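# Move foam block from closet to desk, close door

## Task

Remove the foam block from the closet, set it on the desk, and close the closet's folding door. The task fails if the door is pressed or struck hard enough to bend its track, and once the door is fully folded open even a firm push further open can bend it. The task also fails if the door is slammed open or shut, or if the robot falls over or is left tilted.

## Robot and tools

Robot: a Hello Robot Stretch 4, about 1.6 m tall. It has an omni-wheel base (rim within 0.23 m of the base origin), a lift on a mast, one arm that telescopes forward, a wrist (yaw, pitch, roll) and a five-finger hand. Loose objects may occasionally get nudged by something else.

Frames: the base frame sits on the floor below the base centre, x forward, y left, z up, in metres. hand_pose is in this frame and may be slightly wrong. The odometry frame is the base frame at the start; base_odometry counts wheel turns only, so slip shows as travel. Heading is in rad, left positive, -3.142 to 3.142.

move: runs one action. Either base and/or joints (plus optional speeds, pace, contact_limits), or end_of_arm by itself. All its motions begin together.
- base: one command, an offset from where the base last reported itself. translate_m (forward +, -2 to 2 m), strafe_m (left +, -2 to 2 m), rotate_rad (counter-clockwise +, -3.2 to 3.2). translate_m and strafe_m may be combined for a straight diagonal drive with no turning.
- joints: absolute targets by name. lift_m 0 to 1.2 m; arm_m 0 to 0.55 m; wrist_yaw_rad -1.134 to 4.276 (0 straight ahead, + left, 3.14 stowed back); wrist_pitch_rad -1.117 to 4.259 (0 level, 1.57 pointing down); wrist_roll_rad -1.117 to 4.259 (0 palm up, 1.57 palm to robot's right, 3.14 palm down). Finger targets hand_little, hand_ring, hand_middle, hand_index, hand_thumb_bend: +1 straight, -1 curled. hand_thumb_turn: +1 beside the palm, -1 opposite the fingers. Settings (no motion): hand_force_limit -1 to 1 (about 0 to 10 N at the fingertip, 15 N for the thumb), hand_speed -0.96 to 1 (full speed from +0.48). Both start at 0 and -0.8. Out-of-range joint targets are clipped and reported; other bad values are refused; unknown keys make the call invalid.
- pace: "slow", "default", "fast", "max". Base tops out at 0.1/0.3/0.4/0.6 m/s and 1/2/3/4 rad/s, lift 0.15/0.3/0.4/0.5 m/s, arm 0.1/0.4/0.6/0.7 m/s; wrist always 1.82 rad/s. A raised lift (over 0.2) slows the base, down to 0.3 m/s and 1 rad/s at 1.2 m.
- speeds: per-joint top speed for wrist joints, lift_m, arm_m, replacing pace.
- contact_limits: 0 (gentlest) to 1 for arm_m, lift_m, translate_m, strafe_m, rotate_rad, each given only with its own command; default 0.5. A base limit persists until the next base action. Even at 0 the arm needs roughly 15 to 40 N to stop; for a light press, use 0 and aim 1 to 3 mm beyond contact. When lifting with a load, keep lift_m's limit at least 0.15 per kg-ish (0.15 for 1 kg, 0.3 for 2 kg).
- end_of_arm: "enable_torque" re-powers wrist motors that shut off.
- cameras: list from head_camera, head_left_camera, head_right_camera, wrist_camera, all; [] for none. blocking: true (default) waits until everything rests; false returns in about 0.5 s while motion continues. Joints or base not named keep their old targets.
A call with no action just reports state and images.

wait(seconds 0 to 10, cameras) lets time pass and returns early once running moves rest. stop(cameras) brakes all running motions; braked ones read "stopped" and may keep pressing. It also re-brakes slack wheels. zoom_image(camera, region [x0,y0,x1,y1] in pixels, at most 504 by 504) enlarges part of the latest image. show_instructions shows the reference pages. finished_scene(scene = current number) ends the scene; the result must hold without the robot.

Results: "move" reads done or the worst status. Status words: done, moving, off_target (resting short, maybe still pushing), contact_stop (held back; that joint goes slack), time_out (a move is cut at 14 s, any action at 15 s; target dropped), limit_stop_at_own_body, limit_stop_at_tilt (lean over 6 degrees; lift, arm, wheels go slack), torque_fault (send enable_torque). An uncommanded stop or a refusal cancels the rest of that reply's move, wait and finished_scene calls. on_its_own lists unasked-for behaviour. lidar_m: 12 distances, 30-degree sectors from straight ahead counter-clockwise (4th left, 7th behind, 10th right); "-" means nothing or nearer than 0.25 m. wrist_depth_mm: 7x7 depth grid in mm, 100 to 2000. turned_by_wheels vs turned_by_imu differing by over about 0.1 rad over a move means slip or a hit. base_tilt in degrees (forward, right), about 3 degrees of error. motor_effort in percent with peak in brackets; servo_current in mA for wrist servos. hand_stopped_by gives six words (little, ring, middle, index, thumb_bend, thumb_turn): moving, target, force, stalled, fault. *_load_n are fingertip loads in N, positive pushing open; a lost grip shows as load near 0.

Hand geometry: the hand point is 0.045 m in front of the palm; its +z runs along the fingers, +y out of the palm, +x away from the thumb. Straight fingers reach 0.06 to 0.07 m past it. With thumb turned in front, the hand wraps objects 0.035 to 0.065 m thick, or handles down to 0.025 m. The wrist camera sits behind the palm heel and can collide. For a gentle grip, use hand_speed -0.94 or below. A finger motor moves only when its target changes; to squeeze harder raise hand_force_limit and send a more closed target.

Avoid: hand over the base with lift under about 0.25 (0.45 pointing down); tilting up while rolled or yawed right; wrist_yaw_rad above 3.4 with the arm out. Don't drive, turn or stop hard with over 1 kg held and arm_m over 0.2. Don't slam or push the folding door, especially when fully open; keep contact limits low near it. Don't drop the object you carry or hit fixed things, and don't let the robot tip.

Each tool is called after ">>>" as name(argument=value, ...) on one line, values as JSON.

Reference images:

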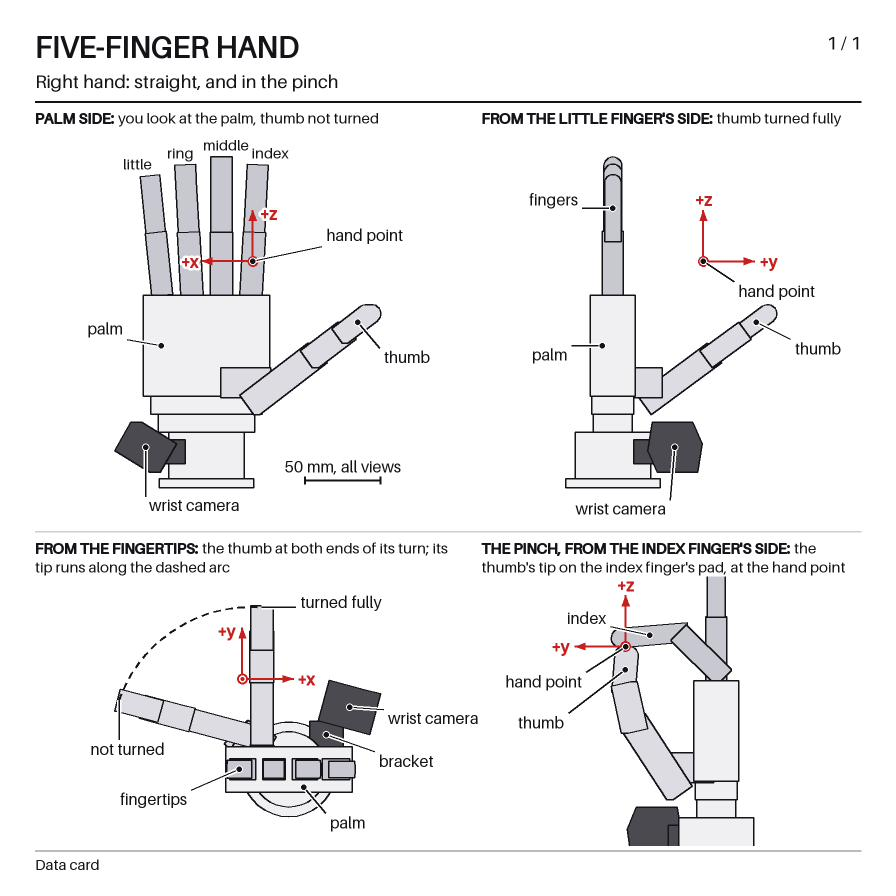

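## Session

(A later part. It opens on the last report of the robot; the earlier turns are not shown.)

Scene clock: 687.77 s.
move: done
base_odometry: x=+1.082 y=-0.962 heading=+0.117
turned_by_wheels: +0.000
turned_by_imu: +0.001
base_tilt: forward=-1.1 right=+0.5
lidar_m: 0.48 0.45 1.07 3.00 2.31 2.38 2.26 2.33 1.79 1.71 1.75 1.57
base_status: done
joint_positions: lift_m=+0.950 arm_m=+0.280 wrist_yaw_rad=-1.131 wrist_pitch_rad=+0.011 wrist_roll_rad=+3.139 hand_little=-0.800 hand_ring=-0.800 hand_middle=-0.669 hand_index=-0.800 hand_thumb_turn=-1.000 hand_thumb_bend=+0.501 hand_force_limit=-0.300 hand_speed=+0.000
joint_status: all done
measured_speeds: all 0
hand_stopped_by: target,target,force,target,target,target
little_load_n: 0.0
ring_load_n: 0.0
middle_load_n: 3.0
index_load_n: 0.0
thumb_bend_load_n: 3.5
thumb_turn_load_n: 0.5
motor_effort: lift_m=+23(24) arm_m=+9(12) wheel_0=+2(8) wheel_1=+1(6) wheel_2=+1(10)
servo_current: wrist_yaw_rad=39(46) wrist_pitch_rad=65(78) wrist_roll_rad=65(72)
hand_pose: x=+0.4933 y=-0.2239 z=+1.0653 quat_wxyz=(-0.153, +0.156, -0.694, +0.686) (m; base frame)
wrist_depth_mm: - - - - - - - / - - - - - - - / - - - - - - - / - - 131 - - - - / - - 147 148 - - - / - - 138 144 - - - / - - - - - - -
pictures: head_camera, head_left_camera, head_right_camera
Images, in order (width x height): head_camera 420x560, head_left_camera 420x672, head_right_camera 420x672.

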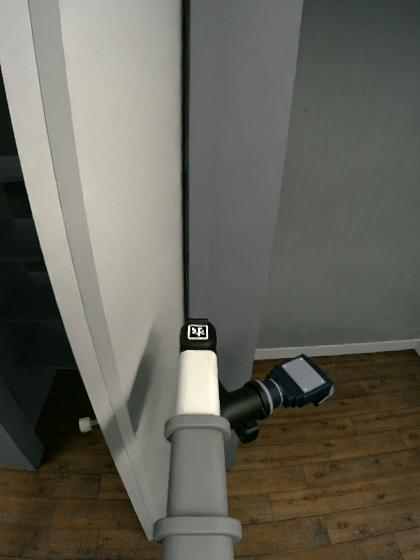

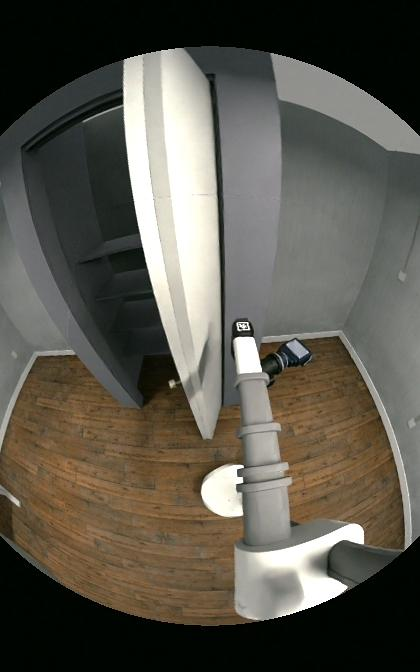

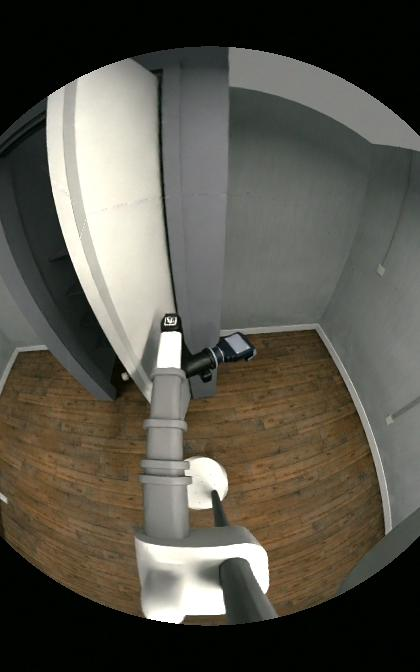

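>>> move(base={"translate_m": 0.01, "strafe_m": 0.12}, pace="slow", contact_limits={"translate_m": 0.2})

>>> move(base={"translate_m": 0.035, "strafe_m": 0.11}, pace="slow", contact_limits={"translate_m": 0.2}, cameras=["head_camera", "head_left_camera"])

Scene clock: 698.60 s.
move: done
base_odometry: x=+1.078 y=-0.842 heading=+0.117
turned_by_wheels: +0.000
turned_by_imu: +0.002
base_tilt: forward=-1.1 right=+0.5
lidar_m: 0.44 0.44 0.97 2.91 2.25 2.37 2.28 2.34 1.93 1.83 1.88 0.77
base_status: done
joint_positions: lift_m=+0.950 arm_m=+0.280 wrist_yaw_rad=-1.131 wrist_pitch_rad=+0.011 wrist_roll_rad=+3.139 hand_little=-0.800 hand_ring=-0.800 hand_middle=-0.669 hand_index=-0.800 hand_thumb_turn=-1.000 hand_thumb_bend=+0.501 hand_force_limit=-0.300 hand_speed=+0.000
joint_status: not commanded
measured_speeds: all 0
hand_stopped_by: target,target,force,target,target,target
little_load_n: 0.0
ring_load_n: 0.0
middle_load_n: 3.0
index_load_n: 0.0
thumb_bend_load_n: 3.5
thumb_turn_load_n: 0.5
motor_effort: lift_m=+24(24) arm_m=+8(9) wheel_0=-2(10) wheel_1=+2(8) wheel_2=-3(8)
servo_current: wrist_yaw_rad=33(52) wrist_pitch_rad=72(78) wrist_roll_rad=46(59)
contact_limits: translate_m 0.2
hand_pose: x=+0.4933 y=-0.2239 z=+1.0653 quat_wxyz=(-0.153, +0.156, -0.694, +0.687) (m; base frame)
wrist_depth_mm: - - - - 1921 - - / - - - - - - - / - - - - - - - / - - 130 - - - - / - - 147 148 - - - / - - 138 143 - - - / - - - - - - -
pictures: none

Scene clock: 701.00 s.
move: done
base_odometry: x=+1.100 y=-0.729 heading=+0.116
turned_by_wheels: +0.000
turned_by_imu: +0.000
base_tilt: forward=-1.1 right=+0.4
lidar_m: 0.52 0.51 0.97 2.80 2.16 2.45 2.32 2.37 2.03 1.92 1.99 0.72
base_status: done
joint_positions: lift_m=+0.950 arm_m=+0.280 wrist_yaw_rad=-1.131 wrist_pitch_rad=+0.011 wrist_roll_rad=+3.139 hand_little=-0.800 hand_ring=-0.800 hand_middle=-0.669 hand_index=-0.800 hand_thumb_turn=-1.000 hand_thumb_bend=+0.501 hand_force_limit=-0.300 hand_speed=+0.000
joint_status: not commanded
measured_speeds: all 0
hand_stopped_by: target,target,force,target,target,target
little_load_n: 0.0
ring_load_n: 0.0
middle_load_n: 3.0
index_load_n: 0.0
thumb_bend_load_n: 3.5
thumb_turn_load_n: 0.5
motor_effort: lift_m=+24(24) arm_m=+8(9) wheel_0=-3(10) wheel_1=+2(7) wheel_2=-1(8)
servo_current: wrist_yaw_rad=26(46) wrist_pitch_rad=72(78) wrist_roll_rad=39(65)
contact_limits: translate_m 0.2
hand_pose: x=+0.4933 y=-0.2239 z=+1.0654 quat_wxyz=(-0.153, +0.156, -0.694, +0.687) (m; base frame)
wrist_depth_mm: - - - - - - - / - - - - - - - / - - - 132 - - - / - - 130 - - - - / - - 147 147 - - - / - - 138 144 - - - / - - - - - - -
pictures: head_camera, head_left_camera
Images, in order (width x height): head_camera 420x560, head_left_camera 420x672.

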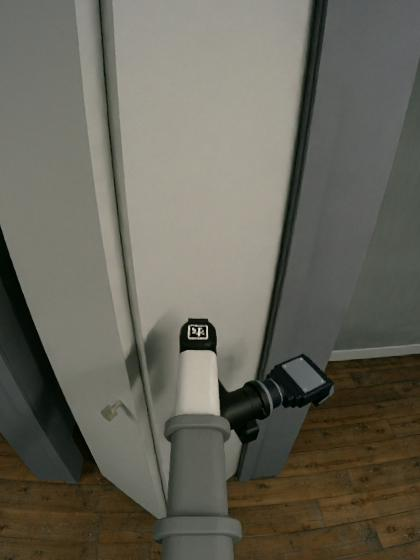

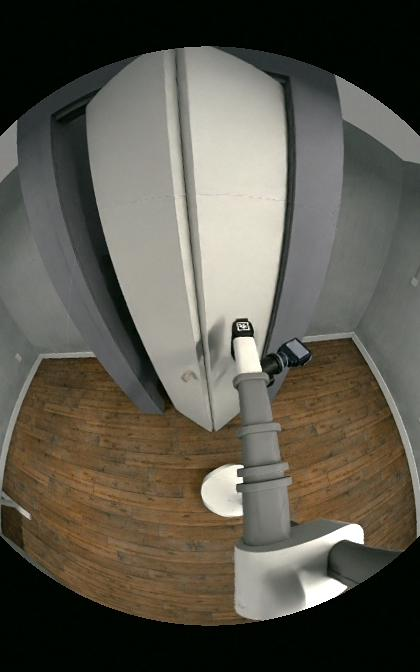

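>>> move(base={"translate_m": 0.07, "strafe_m": 0.08}, pace="slow", contact_limits={"translate_m": 0.2})

>>> move(base={"translate_m": 0.06, "strafe_m": 0.04}, pace="slow", contact_limits={"translate_m": 0.2}, cameras=["head_camera", "head_left_camera"])

Scene clock: 706.77 s.
move: done
base_odometry: x=+1.160 y=-0.641 heading=+0.116
turned_by_wheels: +0.000
turned_by_imu: +0.002
base_tilt: forward=-1.1 right=+0.5
lidar_m: 0.46 0.47 0.87 2.72 2.11 2.50 2.37 2.47 2.11 1.99 2.03 0.61
base_status: done
joint_positions: lift_m=+0.950 arm_m=+0.280 wrist_yaw_rad=-1.131 wrist_pitch_rad=+0.011 wrist_roll_rad=+3.139 hand_little=-0.800 hand_ring=-0.800 hand_middle=-0.669 hand_index=-0.800 hand_thumb_turn=-1.000 hand_thumb_bend=+0.501 hand_force_limit=-0.300 hand_speed=+0.000
joint_status: not commanded
measured_speeds: all 0
hand_stopped_by: target,target,force,target,target,target
little_load_n: 0.0
ring_load_n: 0.0
middle_load_n: 3.0
index_load_n: 0.0
thumb_bend_load_n: 3.5
thumb_turn_load_n: 0.5
motor_effort: lift_m=+24(24) arm_m=+8(9) wheel_0=+0(7) wheel_1=+1(7) wheel_2=-2(7)
servo_current: wrist_yaw_rad=39(52) wrist_pitch_rad=72(78) wrist_roll_rad=46(72)
contact_limits: translate_m 0.2
hand_pose: x=+0.4933 y=-0.2239 z=+1.0654 quat_wxyz=(-0.153, +0.156, -0.694, +0.687) (m; base frame)
wrist_depth_mm: - - - - - 286 - / - - - - - 282 - / - - - - - 279 - / - - 130 129 - 278 - / - - 147 150 - 274 - / - - 138 145 - 273 - / - - - - - - -
pictures: none

Scene clock: 708.67 s.
move: done
base_odometry: x=+1.215 y=-0.595 heading=+0.116
turned_by_wheels: +0.000
turned_by_imu: +0.001
base_tilt: forward=-1.1 right=+0.3
lidar_m: 0.44 0.44 0.79 2.70 2.09 2.57 2.44 2.52 2.15 2.04 1.92 0.55
base_status: done
joint_positions: lift_m=+0.950 arm_m=+0.280 wrist_yaw_rad=-1.131 wrist_pitch_rad=+0.011 wrist_roll_rad=+3.139 hand_little=-0.800 hand_ring=-0.800 hand_middle=-0.669 hand_index=-0.800 hand_thumb_turn=-1.000 hand_thumb_bend=+0.501 hand_force_limit=-0.300 hand_speed=+0.000
joint_status: not commanded
measured_speeds: all 0
hand_stopped_by: target,target,force,target,target,target
little_load_n: 0.0
ring_load_n: 0.0
middle_load_n: 3.0
index_load_n: 0.0
thumb_bend_load_n: 3.5
thumb_turn_load_n: 0.0
motor_effort: lift_m=+24(24) arm_m=+8(9) wheel_0=-3(5) wheel_1=+1(7) wheel_2=+0(7)
servo_current: wrist_yaw_rad=33(46) wrist_pitch_rad=65(72) wrist_roll_rad=26(65)
contact_limits: translate_m 0.2
hand_pose: x=+0.4933 y=-0.2239 z=+1.0654 quat_wxyz=(-0.153, +0.156, -0.694, +0.687) (m; base frame)
wrist_depth_mm: - - - - 296 - - / - - - - 296 - - / - - - - 290 - - / - - 130 129 - - - / - - 147 150 - - - / - - 138 145 - - - / - - - - - - -
pictures: head_camera, head_left_camera
Images, in order (width x height): head_camera 420x560, head_left_camera 420x672.

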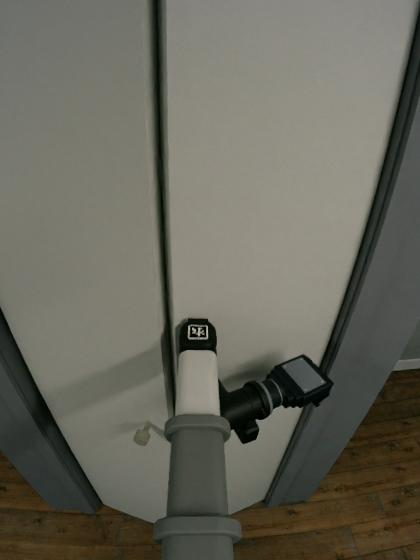

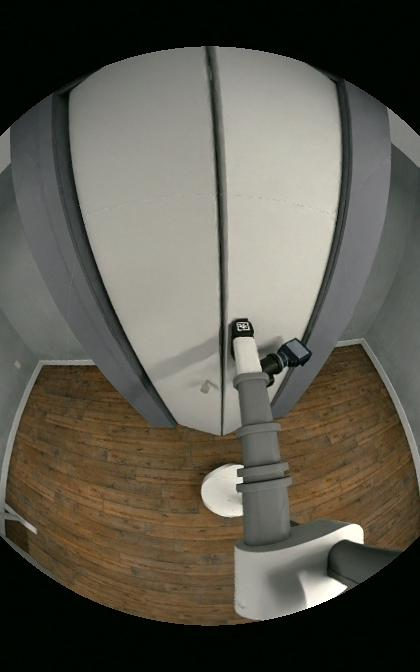

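>>> move(base={"translate_m": -0.15}, joints={"arm_m": 0.02})

>>> move(joints={"wrist_yaw_rad": 3.05, "wrist_roll_rad": 0.0})

>>> move(base={"translate_m": 0.15, "strafe_m": 0.04}, joints={"arm_m": 0.26}, pace="slow", cameras=["head_camera", "head_left_camera"])

Scene clock: 716.67 s.
move: done
base_odometry: x=+1.066 y=-0.612 heading=+0.116
turned_by_wheels: +0.000
turned_by_imu: +0.001
base_tilt: forward=-1.1 right=+0.5
lidar_m: 0.59 0.67 1.98 2.68 2.03 2.42 2.30 2.36 2.16 2.05 2.12 0.73
base_status: done
joint_positions: lift_m=+0.950 arm_m=+0.020 wrist_yaw_rad=-1.131 wrist_pitch_rad=+0.011 wrist_roll_rad=+3.139 hand_little=-0.800 hand_ring=-0.800 hand_middle=-0.669 hand_index=-0.800 hand_thumb_turn=-1.000 hand_thumb_bend=+0.501 hand_force_limit=-0.300 hand_speed=+0.000
joint_status: all done
measured_speeds: all 0
hand_stopped_by: target,target,force,target,target,target
little_load_n: 0.0
ring_load_n: 0.0
middle_load_n: 3.0
index_load_n: 0.0
thumb_bend_load_n: 3.5
thumb_turn_load_n: 0.5
motor_effort: lift_m=+24(24) arm_m=-9(11) wheel_0=+0(6) wheel_1=-1(7) wheel_2=-2(10)
servo_current: wrist_yaw_rad=26(46) wrist_pitch_rad=65(78) wrist_roll_rad=52(65)
hand_pose: x=+0.2340 y=-0.2239 z=+1.0654 quat_wxyz=(-0.153, +0.156, -0.694, +0.687) (m; base frame)
wrist_depth_mm: - - - - - - - / - - - - - - - / - - - - - - - / - - 131 129 - - - / - - 147 150 - - - / - - 138 144 - - - / - - - - - - -
pictures: none

Scene clock: 719.60 s.
move: done
base_odometry: x=+1.066 y=-0.612 heading=+0.116
turned_by_wheels: +0.000
turned_by_imu: +0.001
base_tilt: forward=-1.1 right=+0.3
lidar_m: 0.57 0.68 1.95 2.67 2.01 2.41 2.31 2.36 2.16 2.06 2.13 0.73
base_status: not commanded
joint_positions: lift_m=+0.950 arm_m=+0.020 wrist_yaw_rad=+3.048 wrist_pitch_rad=+0.011 wrist_roll_rad=+0.002 hand_little=-0.800 hand_ring=-0.800 hand_middle=-0.669 hand_index=-0.800 hand_thumb_turn=-1.000 hand_thumb_bend=+0.501 hand_force_limit=-0.300 hand_speed=+0.000
joint_status: all done
measured_speeds: all 0
hand_stopped_by: target,target,force,target,target,target
little_load_n: 0.0
ring_load_n: 0.0
middle_load_n: 3.0
index_load_n: 0.0
thumb_bend_load_n: 3.5
thumb_turn_load_n: 0.5
motor_effort: lift_m=+24(24) arm_m=-8(9) wheel_0=-1(1) wheel_1=+0(1) wheel_2=-2(3)
servo_current: wrist_yaw_rad=33(137) wrist_pitch_rad=72(78) wrist_roll_rad=65(117)
hand_pose: x=-0.0188 y=+0.1387 z=+1.1857 quat_wxyz=(-0.474, -0.478, +0.526, +0.520) (m; base frame)
wrist_depth_mm: 120 161 - - - - - / - 160 - - - - - / 117 160 243 - - - - / 158 169 259 129 - - - / - - - 150 - - - / - - 145 144 - - - / - - - - - - -
pictures: none

Scene clock: 723.30 s.
move: done
base_odometry: x=+1.211 y=-0.555 heading=+0.116
turned_by_wheels: +0.000
turned_by_imu: +0.002
base_tilt: forward=-1.1 right=+0.4
lidar_m: 0.46 0.51 0.78 2.65 2.04 2.57 2.45 2.53 2.19 2.09 1.93 0.54
base_status: done
joint_positions: lift_m=+0.950 arm_m=+0.260 wrist_yaw_rad=+3.048 wrist_pitch_rad=+0.011 wrist_roll_rad=+0.002 hand_little=-0.800 hand_ring=-0.800 hand_middle=-0.669 hand_index=-0.800 hand_thumb_turn=-1.000 hand_thumb_bend=+0.501 hand_force_limit=-0.300 hand_speed=+0.000
joint_status: all done
measured_speeds: all 0
hand_stopped_by: target,target,force,target,target,target
little_load_n: 0.0
ring_load_n: 0.0
middle_load_n: 3.0
index_load_n: 0.0
thumb_bend_load_n: 3.0
thumb_turn_load_n: 0.5
motor_effort: lift_m=+23(24) arm_m=+8(13) wheel_0=+3(6) wheel_1=+2(6) wheel_2=+0(7)
servo_current: wrist_yaw_rad=33(52) wrist_pitch_rad=65(72) wrist_roll_rad=33(72)
hand_pose: x=+0.2206 y=+0.1386 z=+1.1858 quat_wxyz=(-0.474, -0.478, +0.526, +0.520) (m; base frame)
wrist_depth_mm: - - - - - - - / 118 160 - - - - - / 128 161 392 - - - - / 160 236 293 129 - - - / - - - 150 - - - / - - 144 144 - - - / - - - - - - -
pictures: head_camera, head_left_camera
Images, in order (width x height): head_camera 420x560, head_left_camera 420x672.

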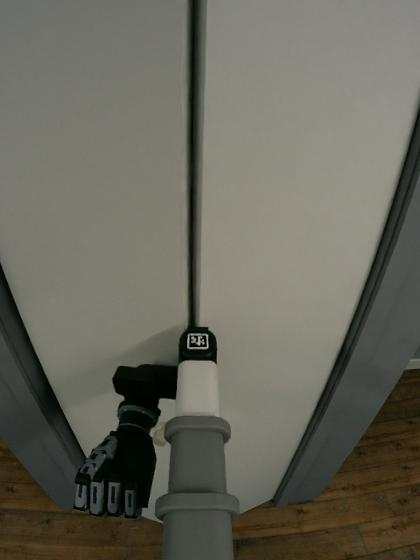

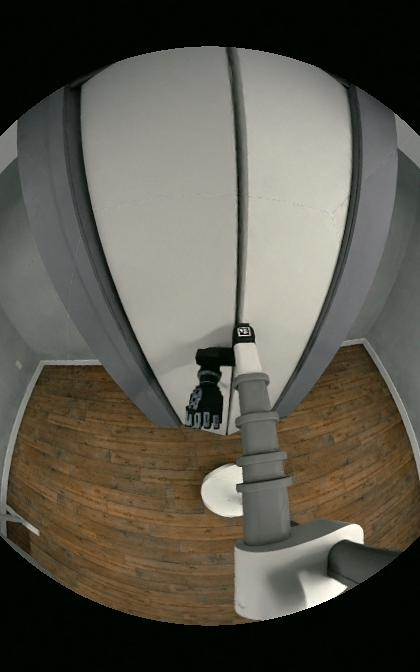

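>>> move(joints={"arm_m": 0.33}, speeds={"arm_m": 0.05}, contact_limits={"arm_m": 0}, cameras=["head_camera"])

Scene clock: 729.60 s.
move: done
base_odometry: x=+1.211 y=-0.555 heading=+0.116
turned_by_wheels: +0.000
turned_by_imu: +0.001
base_tilt: forward=-1.1 right=+0.4
lidar_m: 0.51 0.56 0.77 2.64 2.04 2.55 2.44 2.52 2.21 2.09 1.91 0.58
base_status: not commanded
joint_positions: lift_m=+0.950 arm_m=+0.330 wrist_yaw_rad=+3.048 wrist_pitch_rad=+0.011 wrist_roll_rad=+0.002 hand_little=-0.800 hand_ring=-0.800 hand_middle=-0.669 hand_index=-0.800 hand_thumb_turn=-1.000 hand_thumb_bend=+0.501 hand_force_limit=-0.300 hand_speed=+0.000
joint_status: all done
measured_speeds: all 0
hand_stopped_by: target,target,force,target,target,target
little_load_n: 0.0
ring_load_n: 0.0
middle_load_n: 3.0
index_load_n: 0.0
thumb_bend_load_n: 3.5
thumb_turn_load_n: 0.5
motor_effort: lift_m=+23(24) arm_m=+8(12) wheel_0=+2(3) wheel_1=+1(2) wheel_2=+1(1)
servo_current: wrist_yaw_rad=33(52) wrist_pitch_rad=65(72) wrist_roll_rad=20(72)
contact_limits: arm_m 0
hand_pose: x=+0.2905 y=+0.1385 z=+1.1858 quat_wxyz=(-0.474, -0.478, +0.526, +0.520) (m; base frame)
wrist_depth_mm: - - - - - - - / 107 163 - - - - - / 135 185 353 - - - - / - 208 304 129 - - - / - - - 150 - - - / - - 145 144 - - - / - - - - - - -
pictures: head_camera
Images, in order (width x height): head_camera 420x560.

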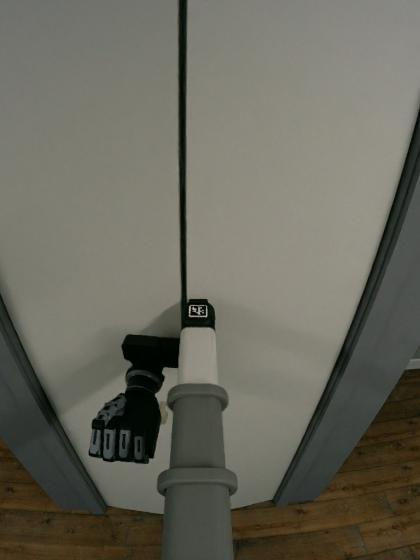

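>>> move(joints={"arm_m": 0.365}, speeds={"arm_m": 0.04}, contact_limits={"arm_m": 0}, cameras=["head_camera"])

Scene clock: 733.43 s.
move: done
base_odometry: x=+1.211 y=-0.555 heading=+0.116
turned_by_wheels: +0.000
turned_by_imu: +0.001
base_tilt: forward=-1.1 right=+0.4
lidar_m: 0.56 0.59 0.79 2.64 2.05 2.55 2.46 2.53 2.19 2.09 1.94 0.58
base_status: not commanded
joint_positions: lift_m=+0.950 arm_m=+0.365 wrist_yaw_rad=+3.050 wrist_pitch_rad=+0.011 wrist_roll_rad=+0.002 hand_little=-0.800 hand_ring=-0.800 hand_middle=-0.669 hand_index=-0.800 hand_thumb_turn=-1.000 hand_thumb_bend=+0.501 hand_force_limit=-0.300 hand_speed=+0.000
joint_status: all done
measured_speeds: all 0
hand_stopped_by: target,target,force,target,target,target
little_load_n: 0.0
ring_load_n: 0.0
middle_load_n: 3.0
index_load_n: 0.5
thumb_bend_load_n: 3.5
thumb_turn_load_n: 0.5
motor_effort: lift_m=+24(24) arm_m=+9(13) wheel_0=+2(3) wheel_1=+2(2) wheel_2=+0(1)
servo_current: wrist_yaw_rad=26(39) wrist_pitch_rad=59(65) wrist_roll_rad=52(65)
contact_limits: arm_m 0
hand_pose: x=+0.3253 y=+0.1382 z=+1.1858 quat_wxyz=(-0.474, -0.478, +0.526, +0.519) (m; base frame)
wrist_depth_mm: 108 - - - - - - / 108 189 - - - - - / 114 190 340 - - - - / - 227 329 129 - - - / - - - 150 - - - / - - 145 144 - - - / - - - - - - -
pictures: head_camera
Images, in order (width x height): head_camera 420x560.

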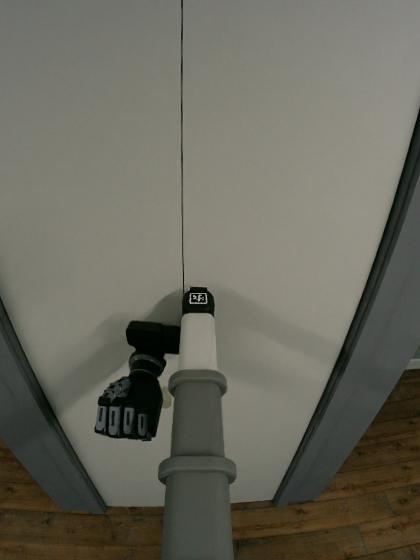

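>>> move(joints={"arm_m": 0.373}, speeds={"arm_m": 0.03}, contact_limits={"arm_m": 0}, cameras=["head_camera"])

>>> zoom_image(camera="head_camera", region=[100, 0, 300, 300])

>>> zoom_image(camera="head_camera", region=[60, 380, 340, 540])

Scene clock: 736.87 s.
move: done
base_odometry: x=+1.211 y=-0.555 heading=+0.116
turned_by_wheels: +0.000
turned_by_imu: +0.001
base_tilt: forward=-1.1 right=+0.5
lidar_m: 0.56 0.59 0.76 2.66 2.04 2.56 2.45 2.53 2.20 2.09 1.94 0.60
base_status: not commanded
joint_positions: lift_m=+0.950 arm_m=+0.373 wrist_yaw_rad=+3.050 wrist_pitch_rad=+0.011 wrist_roll_rad=+0.002 hand_little=-0.800 hand_ring=-0.800 hand_middle=-0.669 hand_index=-0.800 hand_thumb_turn=-1.000 hand_thumb_bend=+0.501 hand_force_limit=-0.300 hand_speed=+0.000
joint_status: all done
measured_speeds: all 0
hand_stopped_by: target,target,force,target,target,target
little_load_n: 0.0
ring_load_n: 0.0
middle_load_n: 3.0
index_load_n: 0.0
thumb_bend_load_n: 3.5
thumb_turn_load_n: 0.5
motor_effort: lift_m=+24(24) arm_m=+9(11) wheel_0=+2(3) wheel_1=+2(2) wheel_2=+0(0)
servo_current: wrist_yaw_rad=33(39) wrist_pitch_rad=78(78) wrist_roll_rad=59(59)
contact_limits: arm_m 0
hand_pose: x=+0.3333 y=+0.1382 z=+1.1858 quat_wxyz=(-0.474, -0.478, +0.526, +0.519) (m; base frame)
wrist_depth_mm: 111 - - - - - - / 112 178 - - - - - / 114 192 410 - - - - / - 235 340 129 - - - / - - - 150 - - - / - - 145 144 - - - / - - - - - - -
pictures: head_camera
Images, in order (width x height): head_camera 420x560.

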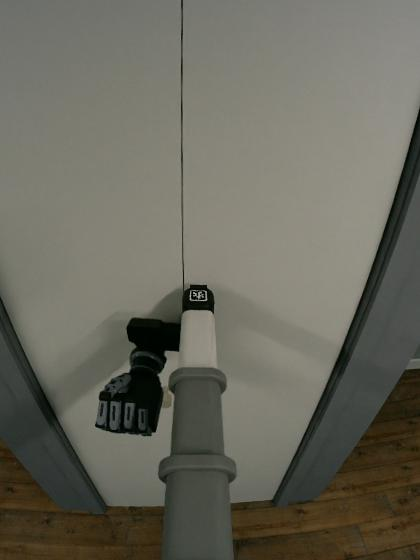

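Scaled by 1.680 from the camera's 420x560 image, which has a finer 1200x1600 frame.

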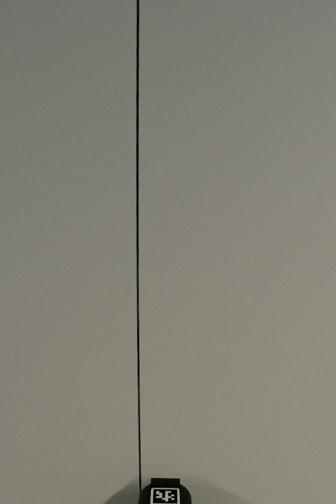

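Scaled by 1.800 from the camera's 420x560 image, which has a finer 1200x1600 frame.

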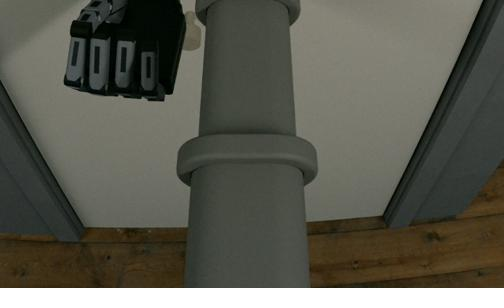

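>>> move(joints={"arm_m": 0.380}, speeds={"arm_m": 0.02}, contact_limits={"arm_m": 0})

>>> move(joints={"arm_m": 0.30}, cameras=["head_camera"])

>>> move(base={"translate_m": -0.5}, cameras=["head_camera", "head_left_camera"])

Scene clock: 742.27 s.
move: contact_stop
base_odometry: x=+1.210 y=-0.555 heading=+0.116
turned_by_wheels: +0.000
turned_by_imu: +0.001
base_tilt: forward=-1.2 right=+0.4
lidar_m: 0.56 0.60 0.76 2.66 2.05 2.54 2.44 2.51 2.18 2.08 1.92 0.60
base_status: not commanded
joint_positions: lift_m=+0.950 arm_m=+0.377 wrist_yaw_rad=+3.053 wrist_pitch_rad=+0.011 wrist_roll_rad=+0.002 hand_little=-0.800 hand_ring=-0.800 hand_middle=-0.669 hand_index=-0.800 hand_thumb_turn=-1.000 hand_thumb_bend=+0.501 hand_force_limit=-0.300 hand_speed=+0.000
joint_status: arm_m contact_stop (moved +0.004 of +0.007)
measured_speeds: all 0
hand_stopped_by: target,target,force,target,target,target
little_load_n: 0.0
ring_load_n: 0.0
middle_load_n: 3.0
index_load_n: 0.0
thumb_bend_load_n: 3.5
thumb_turn_load_n: 0.5
on_its_own: arm_m is slack since a contact_stop
motor_effort: lift_m=+24(24) arm_m=-1(14) wheel_0=+2(2) wheel_1=+2(2) wheel_2=-4(4)
servo_current: wrist_yaw_rad=39(46) wrist_pitch_rad=59(65) wrist_roll_rad=39(52)
contact_limits: arm_m 0
hand_pose: x=+0.3372 y=+0.1375 z=+1.1858 quat_wxyz=(-0.475, -0.479, +0.525, +0.518) (m; base frame)
wrist_depth_mm: 113 - - - - - - / 113 153 - - - - - / 114 182 343 - - - - / - 236 342 129 - - - / - - 150 150 - - - / - - 143 145 - - - / - - - - - - -
pictures: none

not run: a stop that you did not command came earlier in this reply.

not run: a stop that you did not command came earlier in this reply.

>>> move(joints={"arm_m": 0.30})

>>> move(base={"translate_m": -0.7}, cameras=["head_camera", "head_left_camera"])

>>> zoom_image(camera="head_camera", region=[80, 0, 380, 430])

Scene clock: 745.43 s.
move: done
base_odometry: x=+1.211 y=-0.555 heading=+0.116
turned_by_wheels: +0.000
turned_by_imu: +0.001
base_tilt: forward=-1.1 right=+0.4
lidar_m: 0.56 0.59 0.77 2.65 2.05 2.55 2.43 2.52 2.20 2.07 1.90 0.58
base_status: not commanded
joint_positions: lift_m=+0.950 arm_m=+0.300 wrist_yaw_rad=+3.052 wrist_pitch_rad=+0.011 wrist_roll_rad=+0.002 hand_little=-0.800 hand_ring=-0.800 hand_middle=-0.669 hand_index=-0.800 hand_thumb_turn=-1.000 hand_thumb_bend=+0.501 hand_force_limit=-0.300 hand_speed=+0.000
joint_status: all done
measured_speeds: all 0
hand_stopped_by: target,target,force,target,target,target
little_load_n: 0.0
ring_load_n: 0.0
middle_load_n: 3.0
index_load_n: 0.0
thumb_bend_load_n: 3.5
thumb_turn_load_n: 0.5
motor_effort: lift_m=+24(24) arm_m=-9(11) wheel_0=+2(3) wheel_1=+2(2) wheel_2=+1(4)
servo_current: wrist_yaw_rad=33(46) wrist_pitch_rad=65(72) wrist_roll_rad=26(59)
hand_pose: x=+0.2606 y=+0.1377 z=+1.1858 quat_wxyz=(-0.475, -0.479, +0.525, +0.519) (m; base frame)
wrist_depth_mm: - - - - - - - / - 191 - - - - - / 134 175 325 - - - - / - 202 287 129 - - - / - - - 150 - - - / - - 145 144 - - - / - - - - - - -
pictures: none

Scene clock: 749.27 s.
move: done
base_odometry: x=+0.515 y=-0.636 heading=+0.116
turned_by_wheels: +0.000
turned_by_imu: +0.000
base_tilt: forward=-1.0 right=+0.5
lidar_m: 1.23 1.30 2.72 1.83 1.87 1.85 1.76 1.75 2.23 2.12 2.17 1.32
base_status: done
joint_positions: lift_m=+0.950 arm_m=+0.300 wrist_yaw_rad=+3.052 wrist_pitch_rad=+0.011 wrist_roll_rad=+0.002 hand_little=-0.800 hand_ring=-0.800 hand_middle=-0.669 hand_index=-0.800 hand_thumb_turn=-1.000 hand_thumb_bend=+0.501 hand_force_limit=-0.300 hand_speed=+0.000
joint_status: not commanded
measured_speeds: all 0
hand_stopped_by: target,target,force,target,target,target
little_load_n: 0.0
ring_load_n: 0.0
middle_load_n: 3.0
index_load_n: 0.0
thumb_bend_load_n: 3.5
thumb_turn_load_n: 0.5
motor_effort: lift_m=+24(24) arm_m=-9(9) wheel_0=+0(9) wheel_1=-2(7) wheel_2=-3(10)
servo_current: wrist_yaw_rad=33(46) wrist_pitch_rad=72(72) wrist_roll_rad=46(78)
hand_pose: x=+0.2606 y=+0.1377 z=+1.1858 quat_wxyz=(-0.475, -0.479, +0.525, +0.519) (m; base frame)
wrist_depth_mm: - 517 - - - - - / - 191 - - - - - / 134 175 433 - 117 - - / - 204 289 129 - - - / - - - 150 - - - / - - 145 145 - - - / - - - - - - -
pictures: head_camera, head_left_camera
Images, in order (width x height): head_camera 420x560, head_left_camera 420x672.

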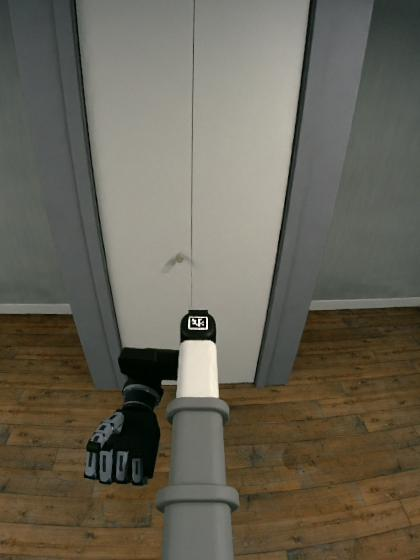

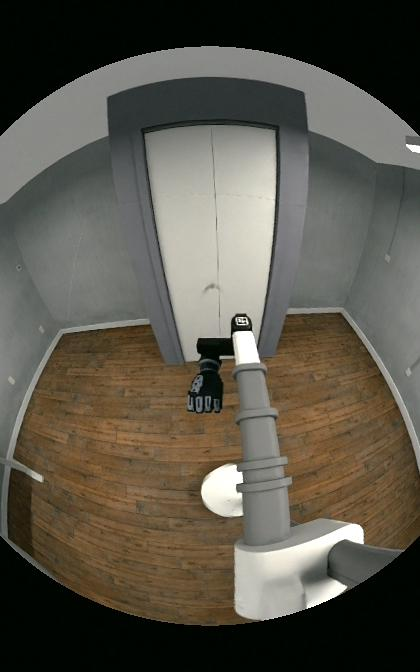

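Scaled by 1.172 from the camera's 420x560 image, which has a finer 1200x1600 frame.

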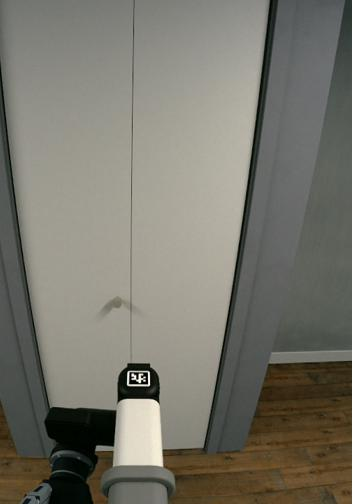

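>>> finished_scene(scene=1)

The scene is finished: the task was done.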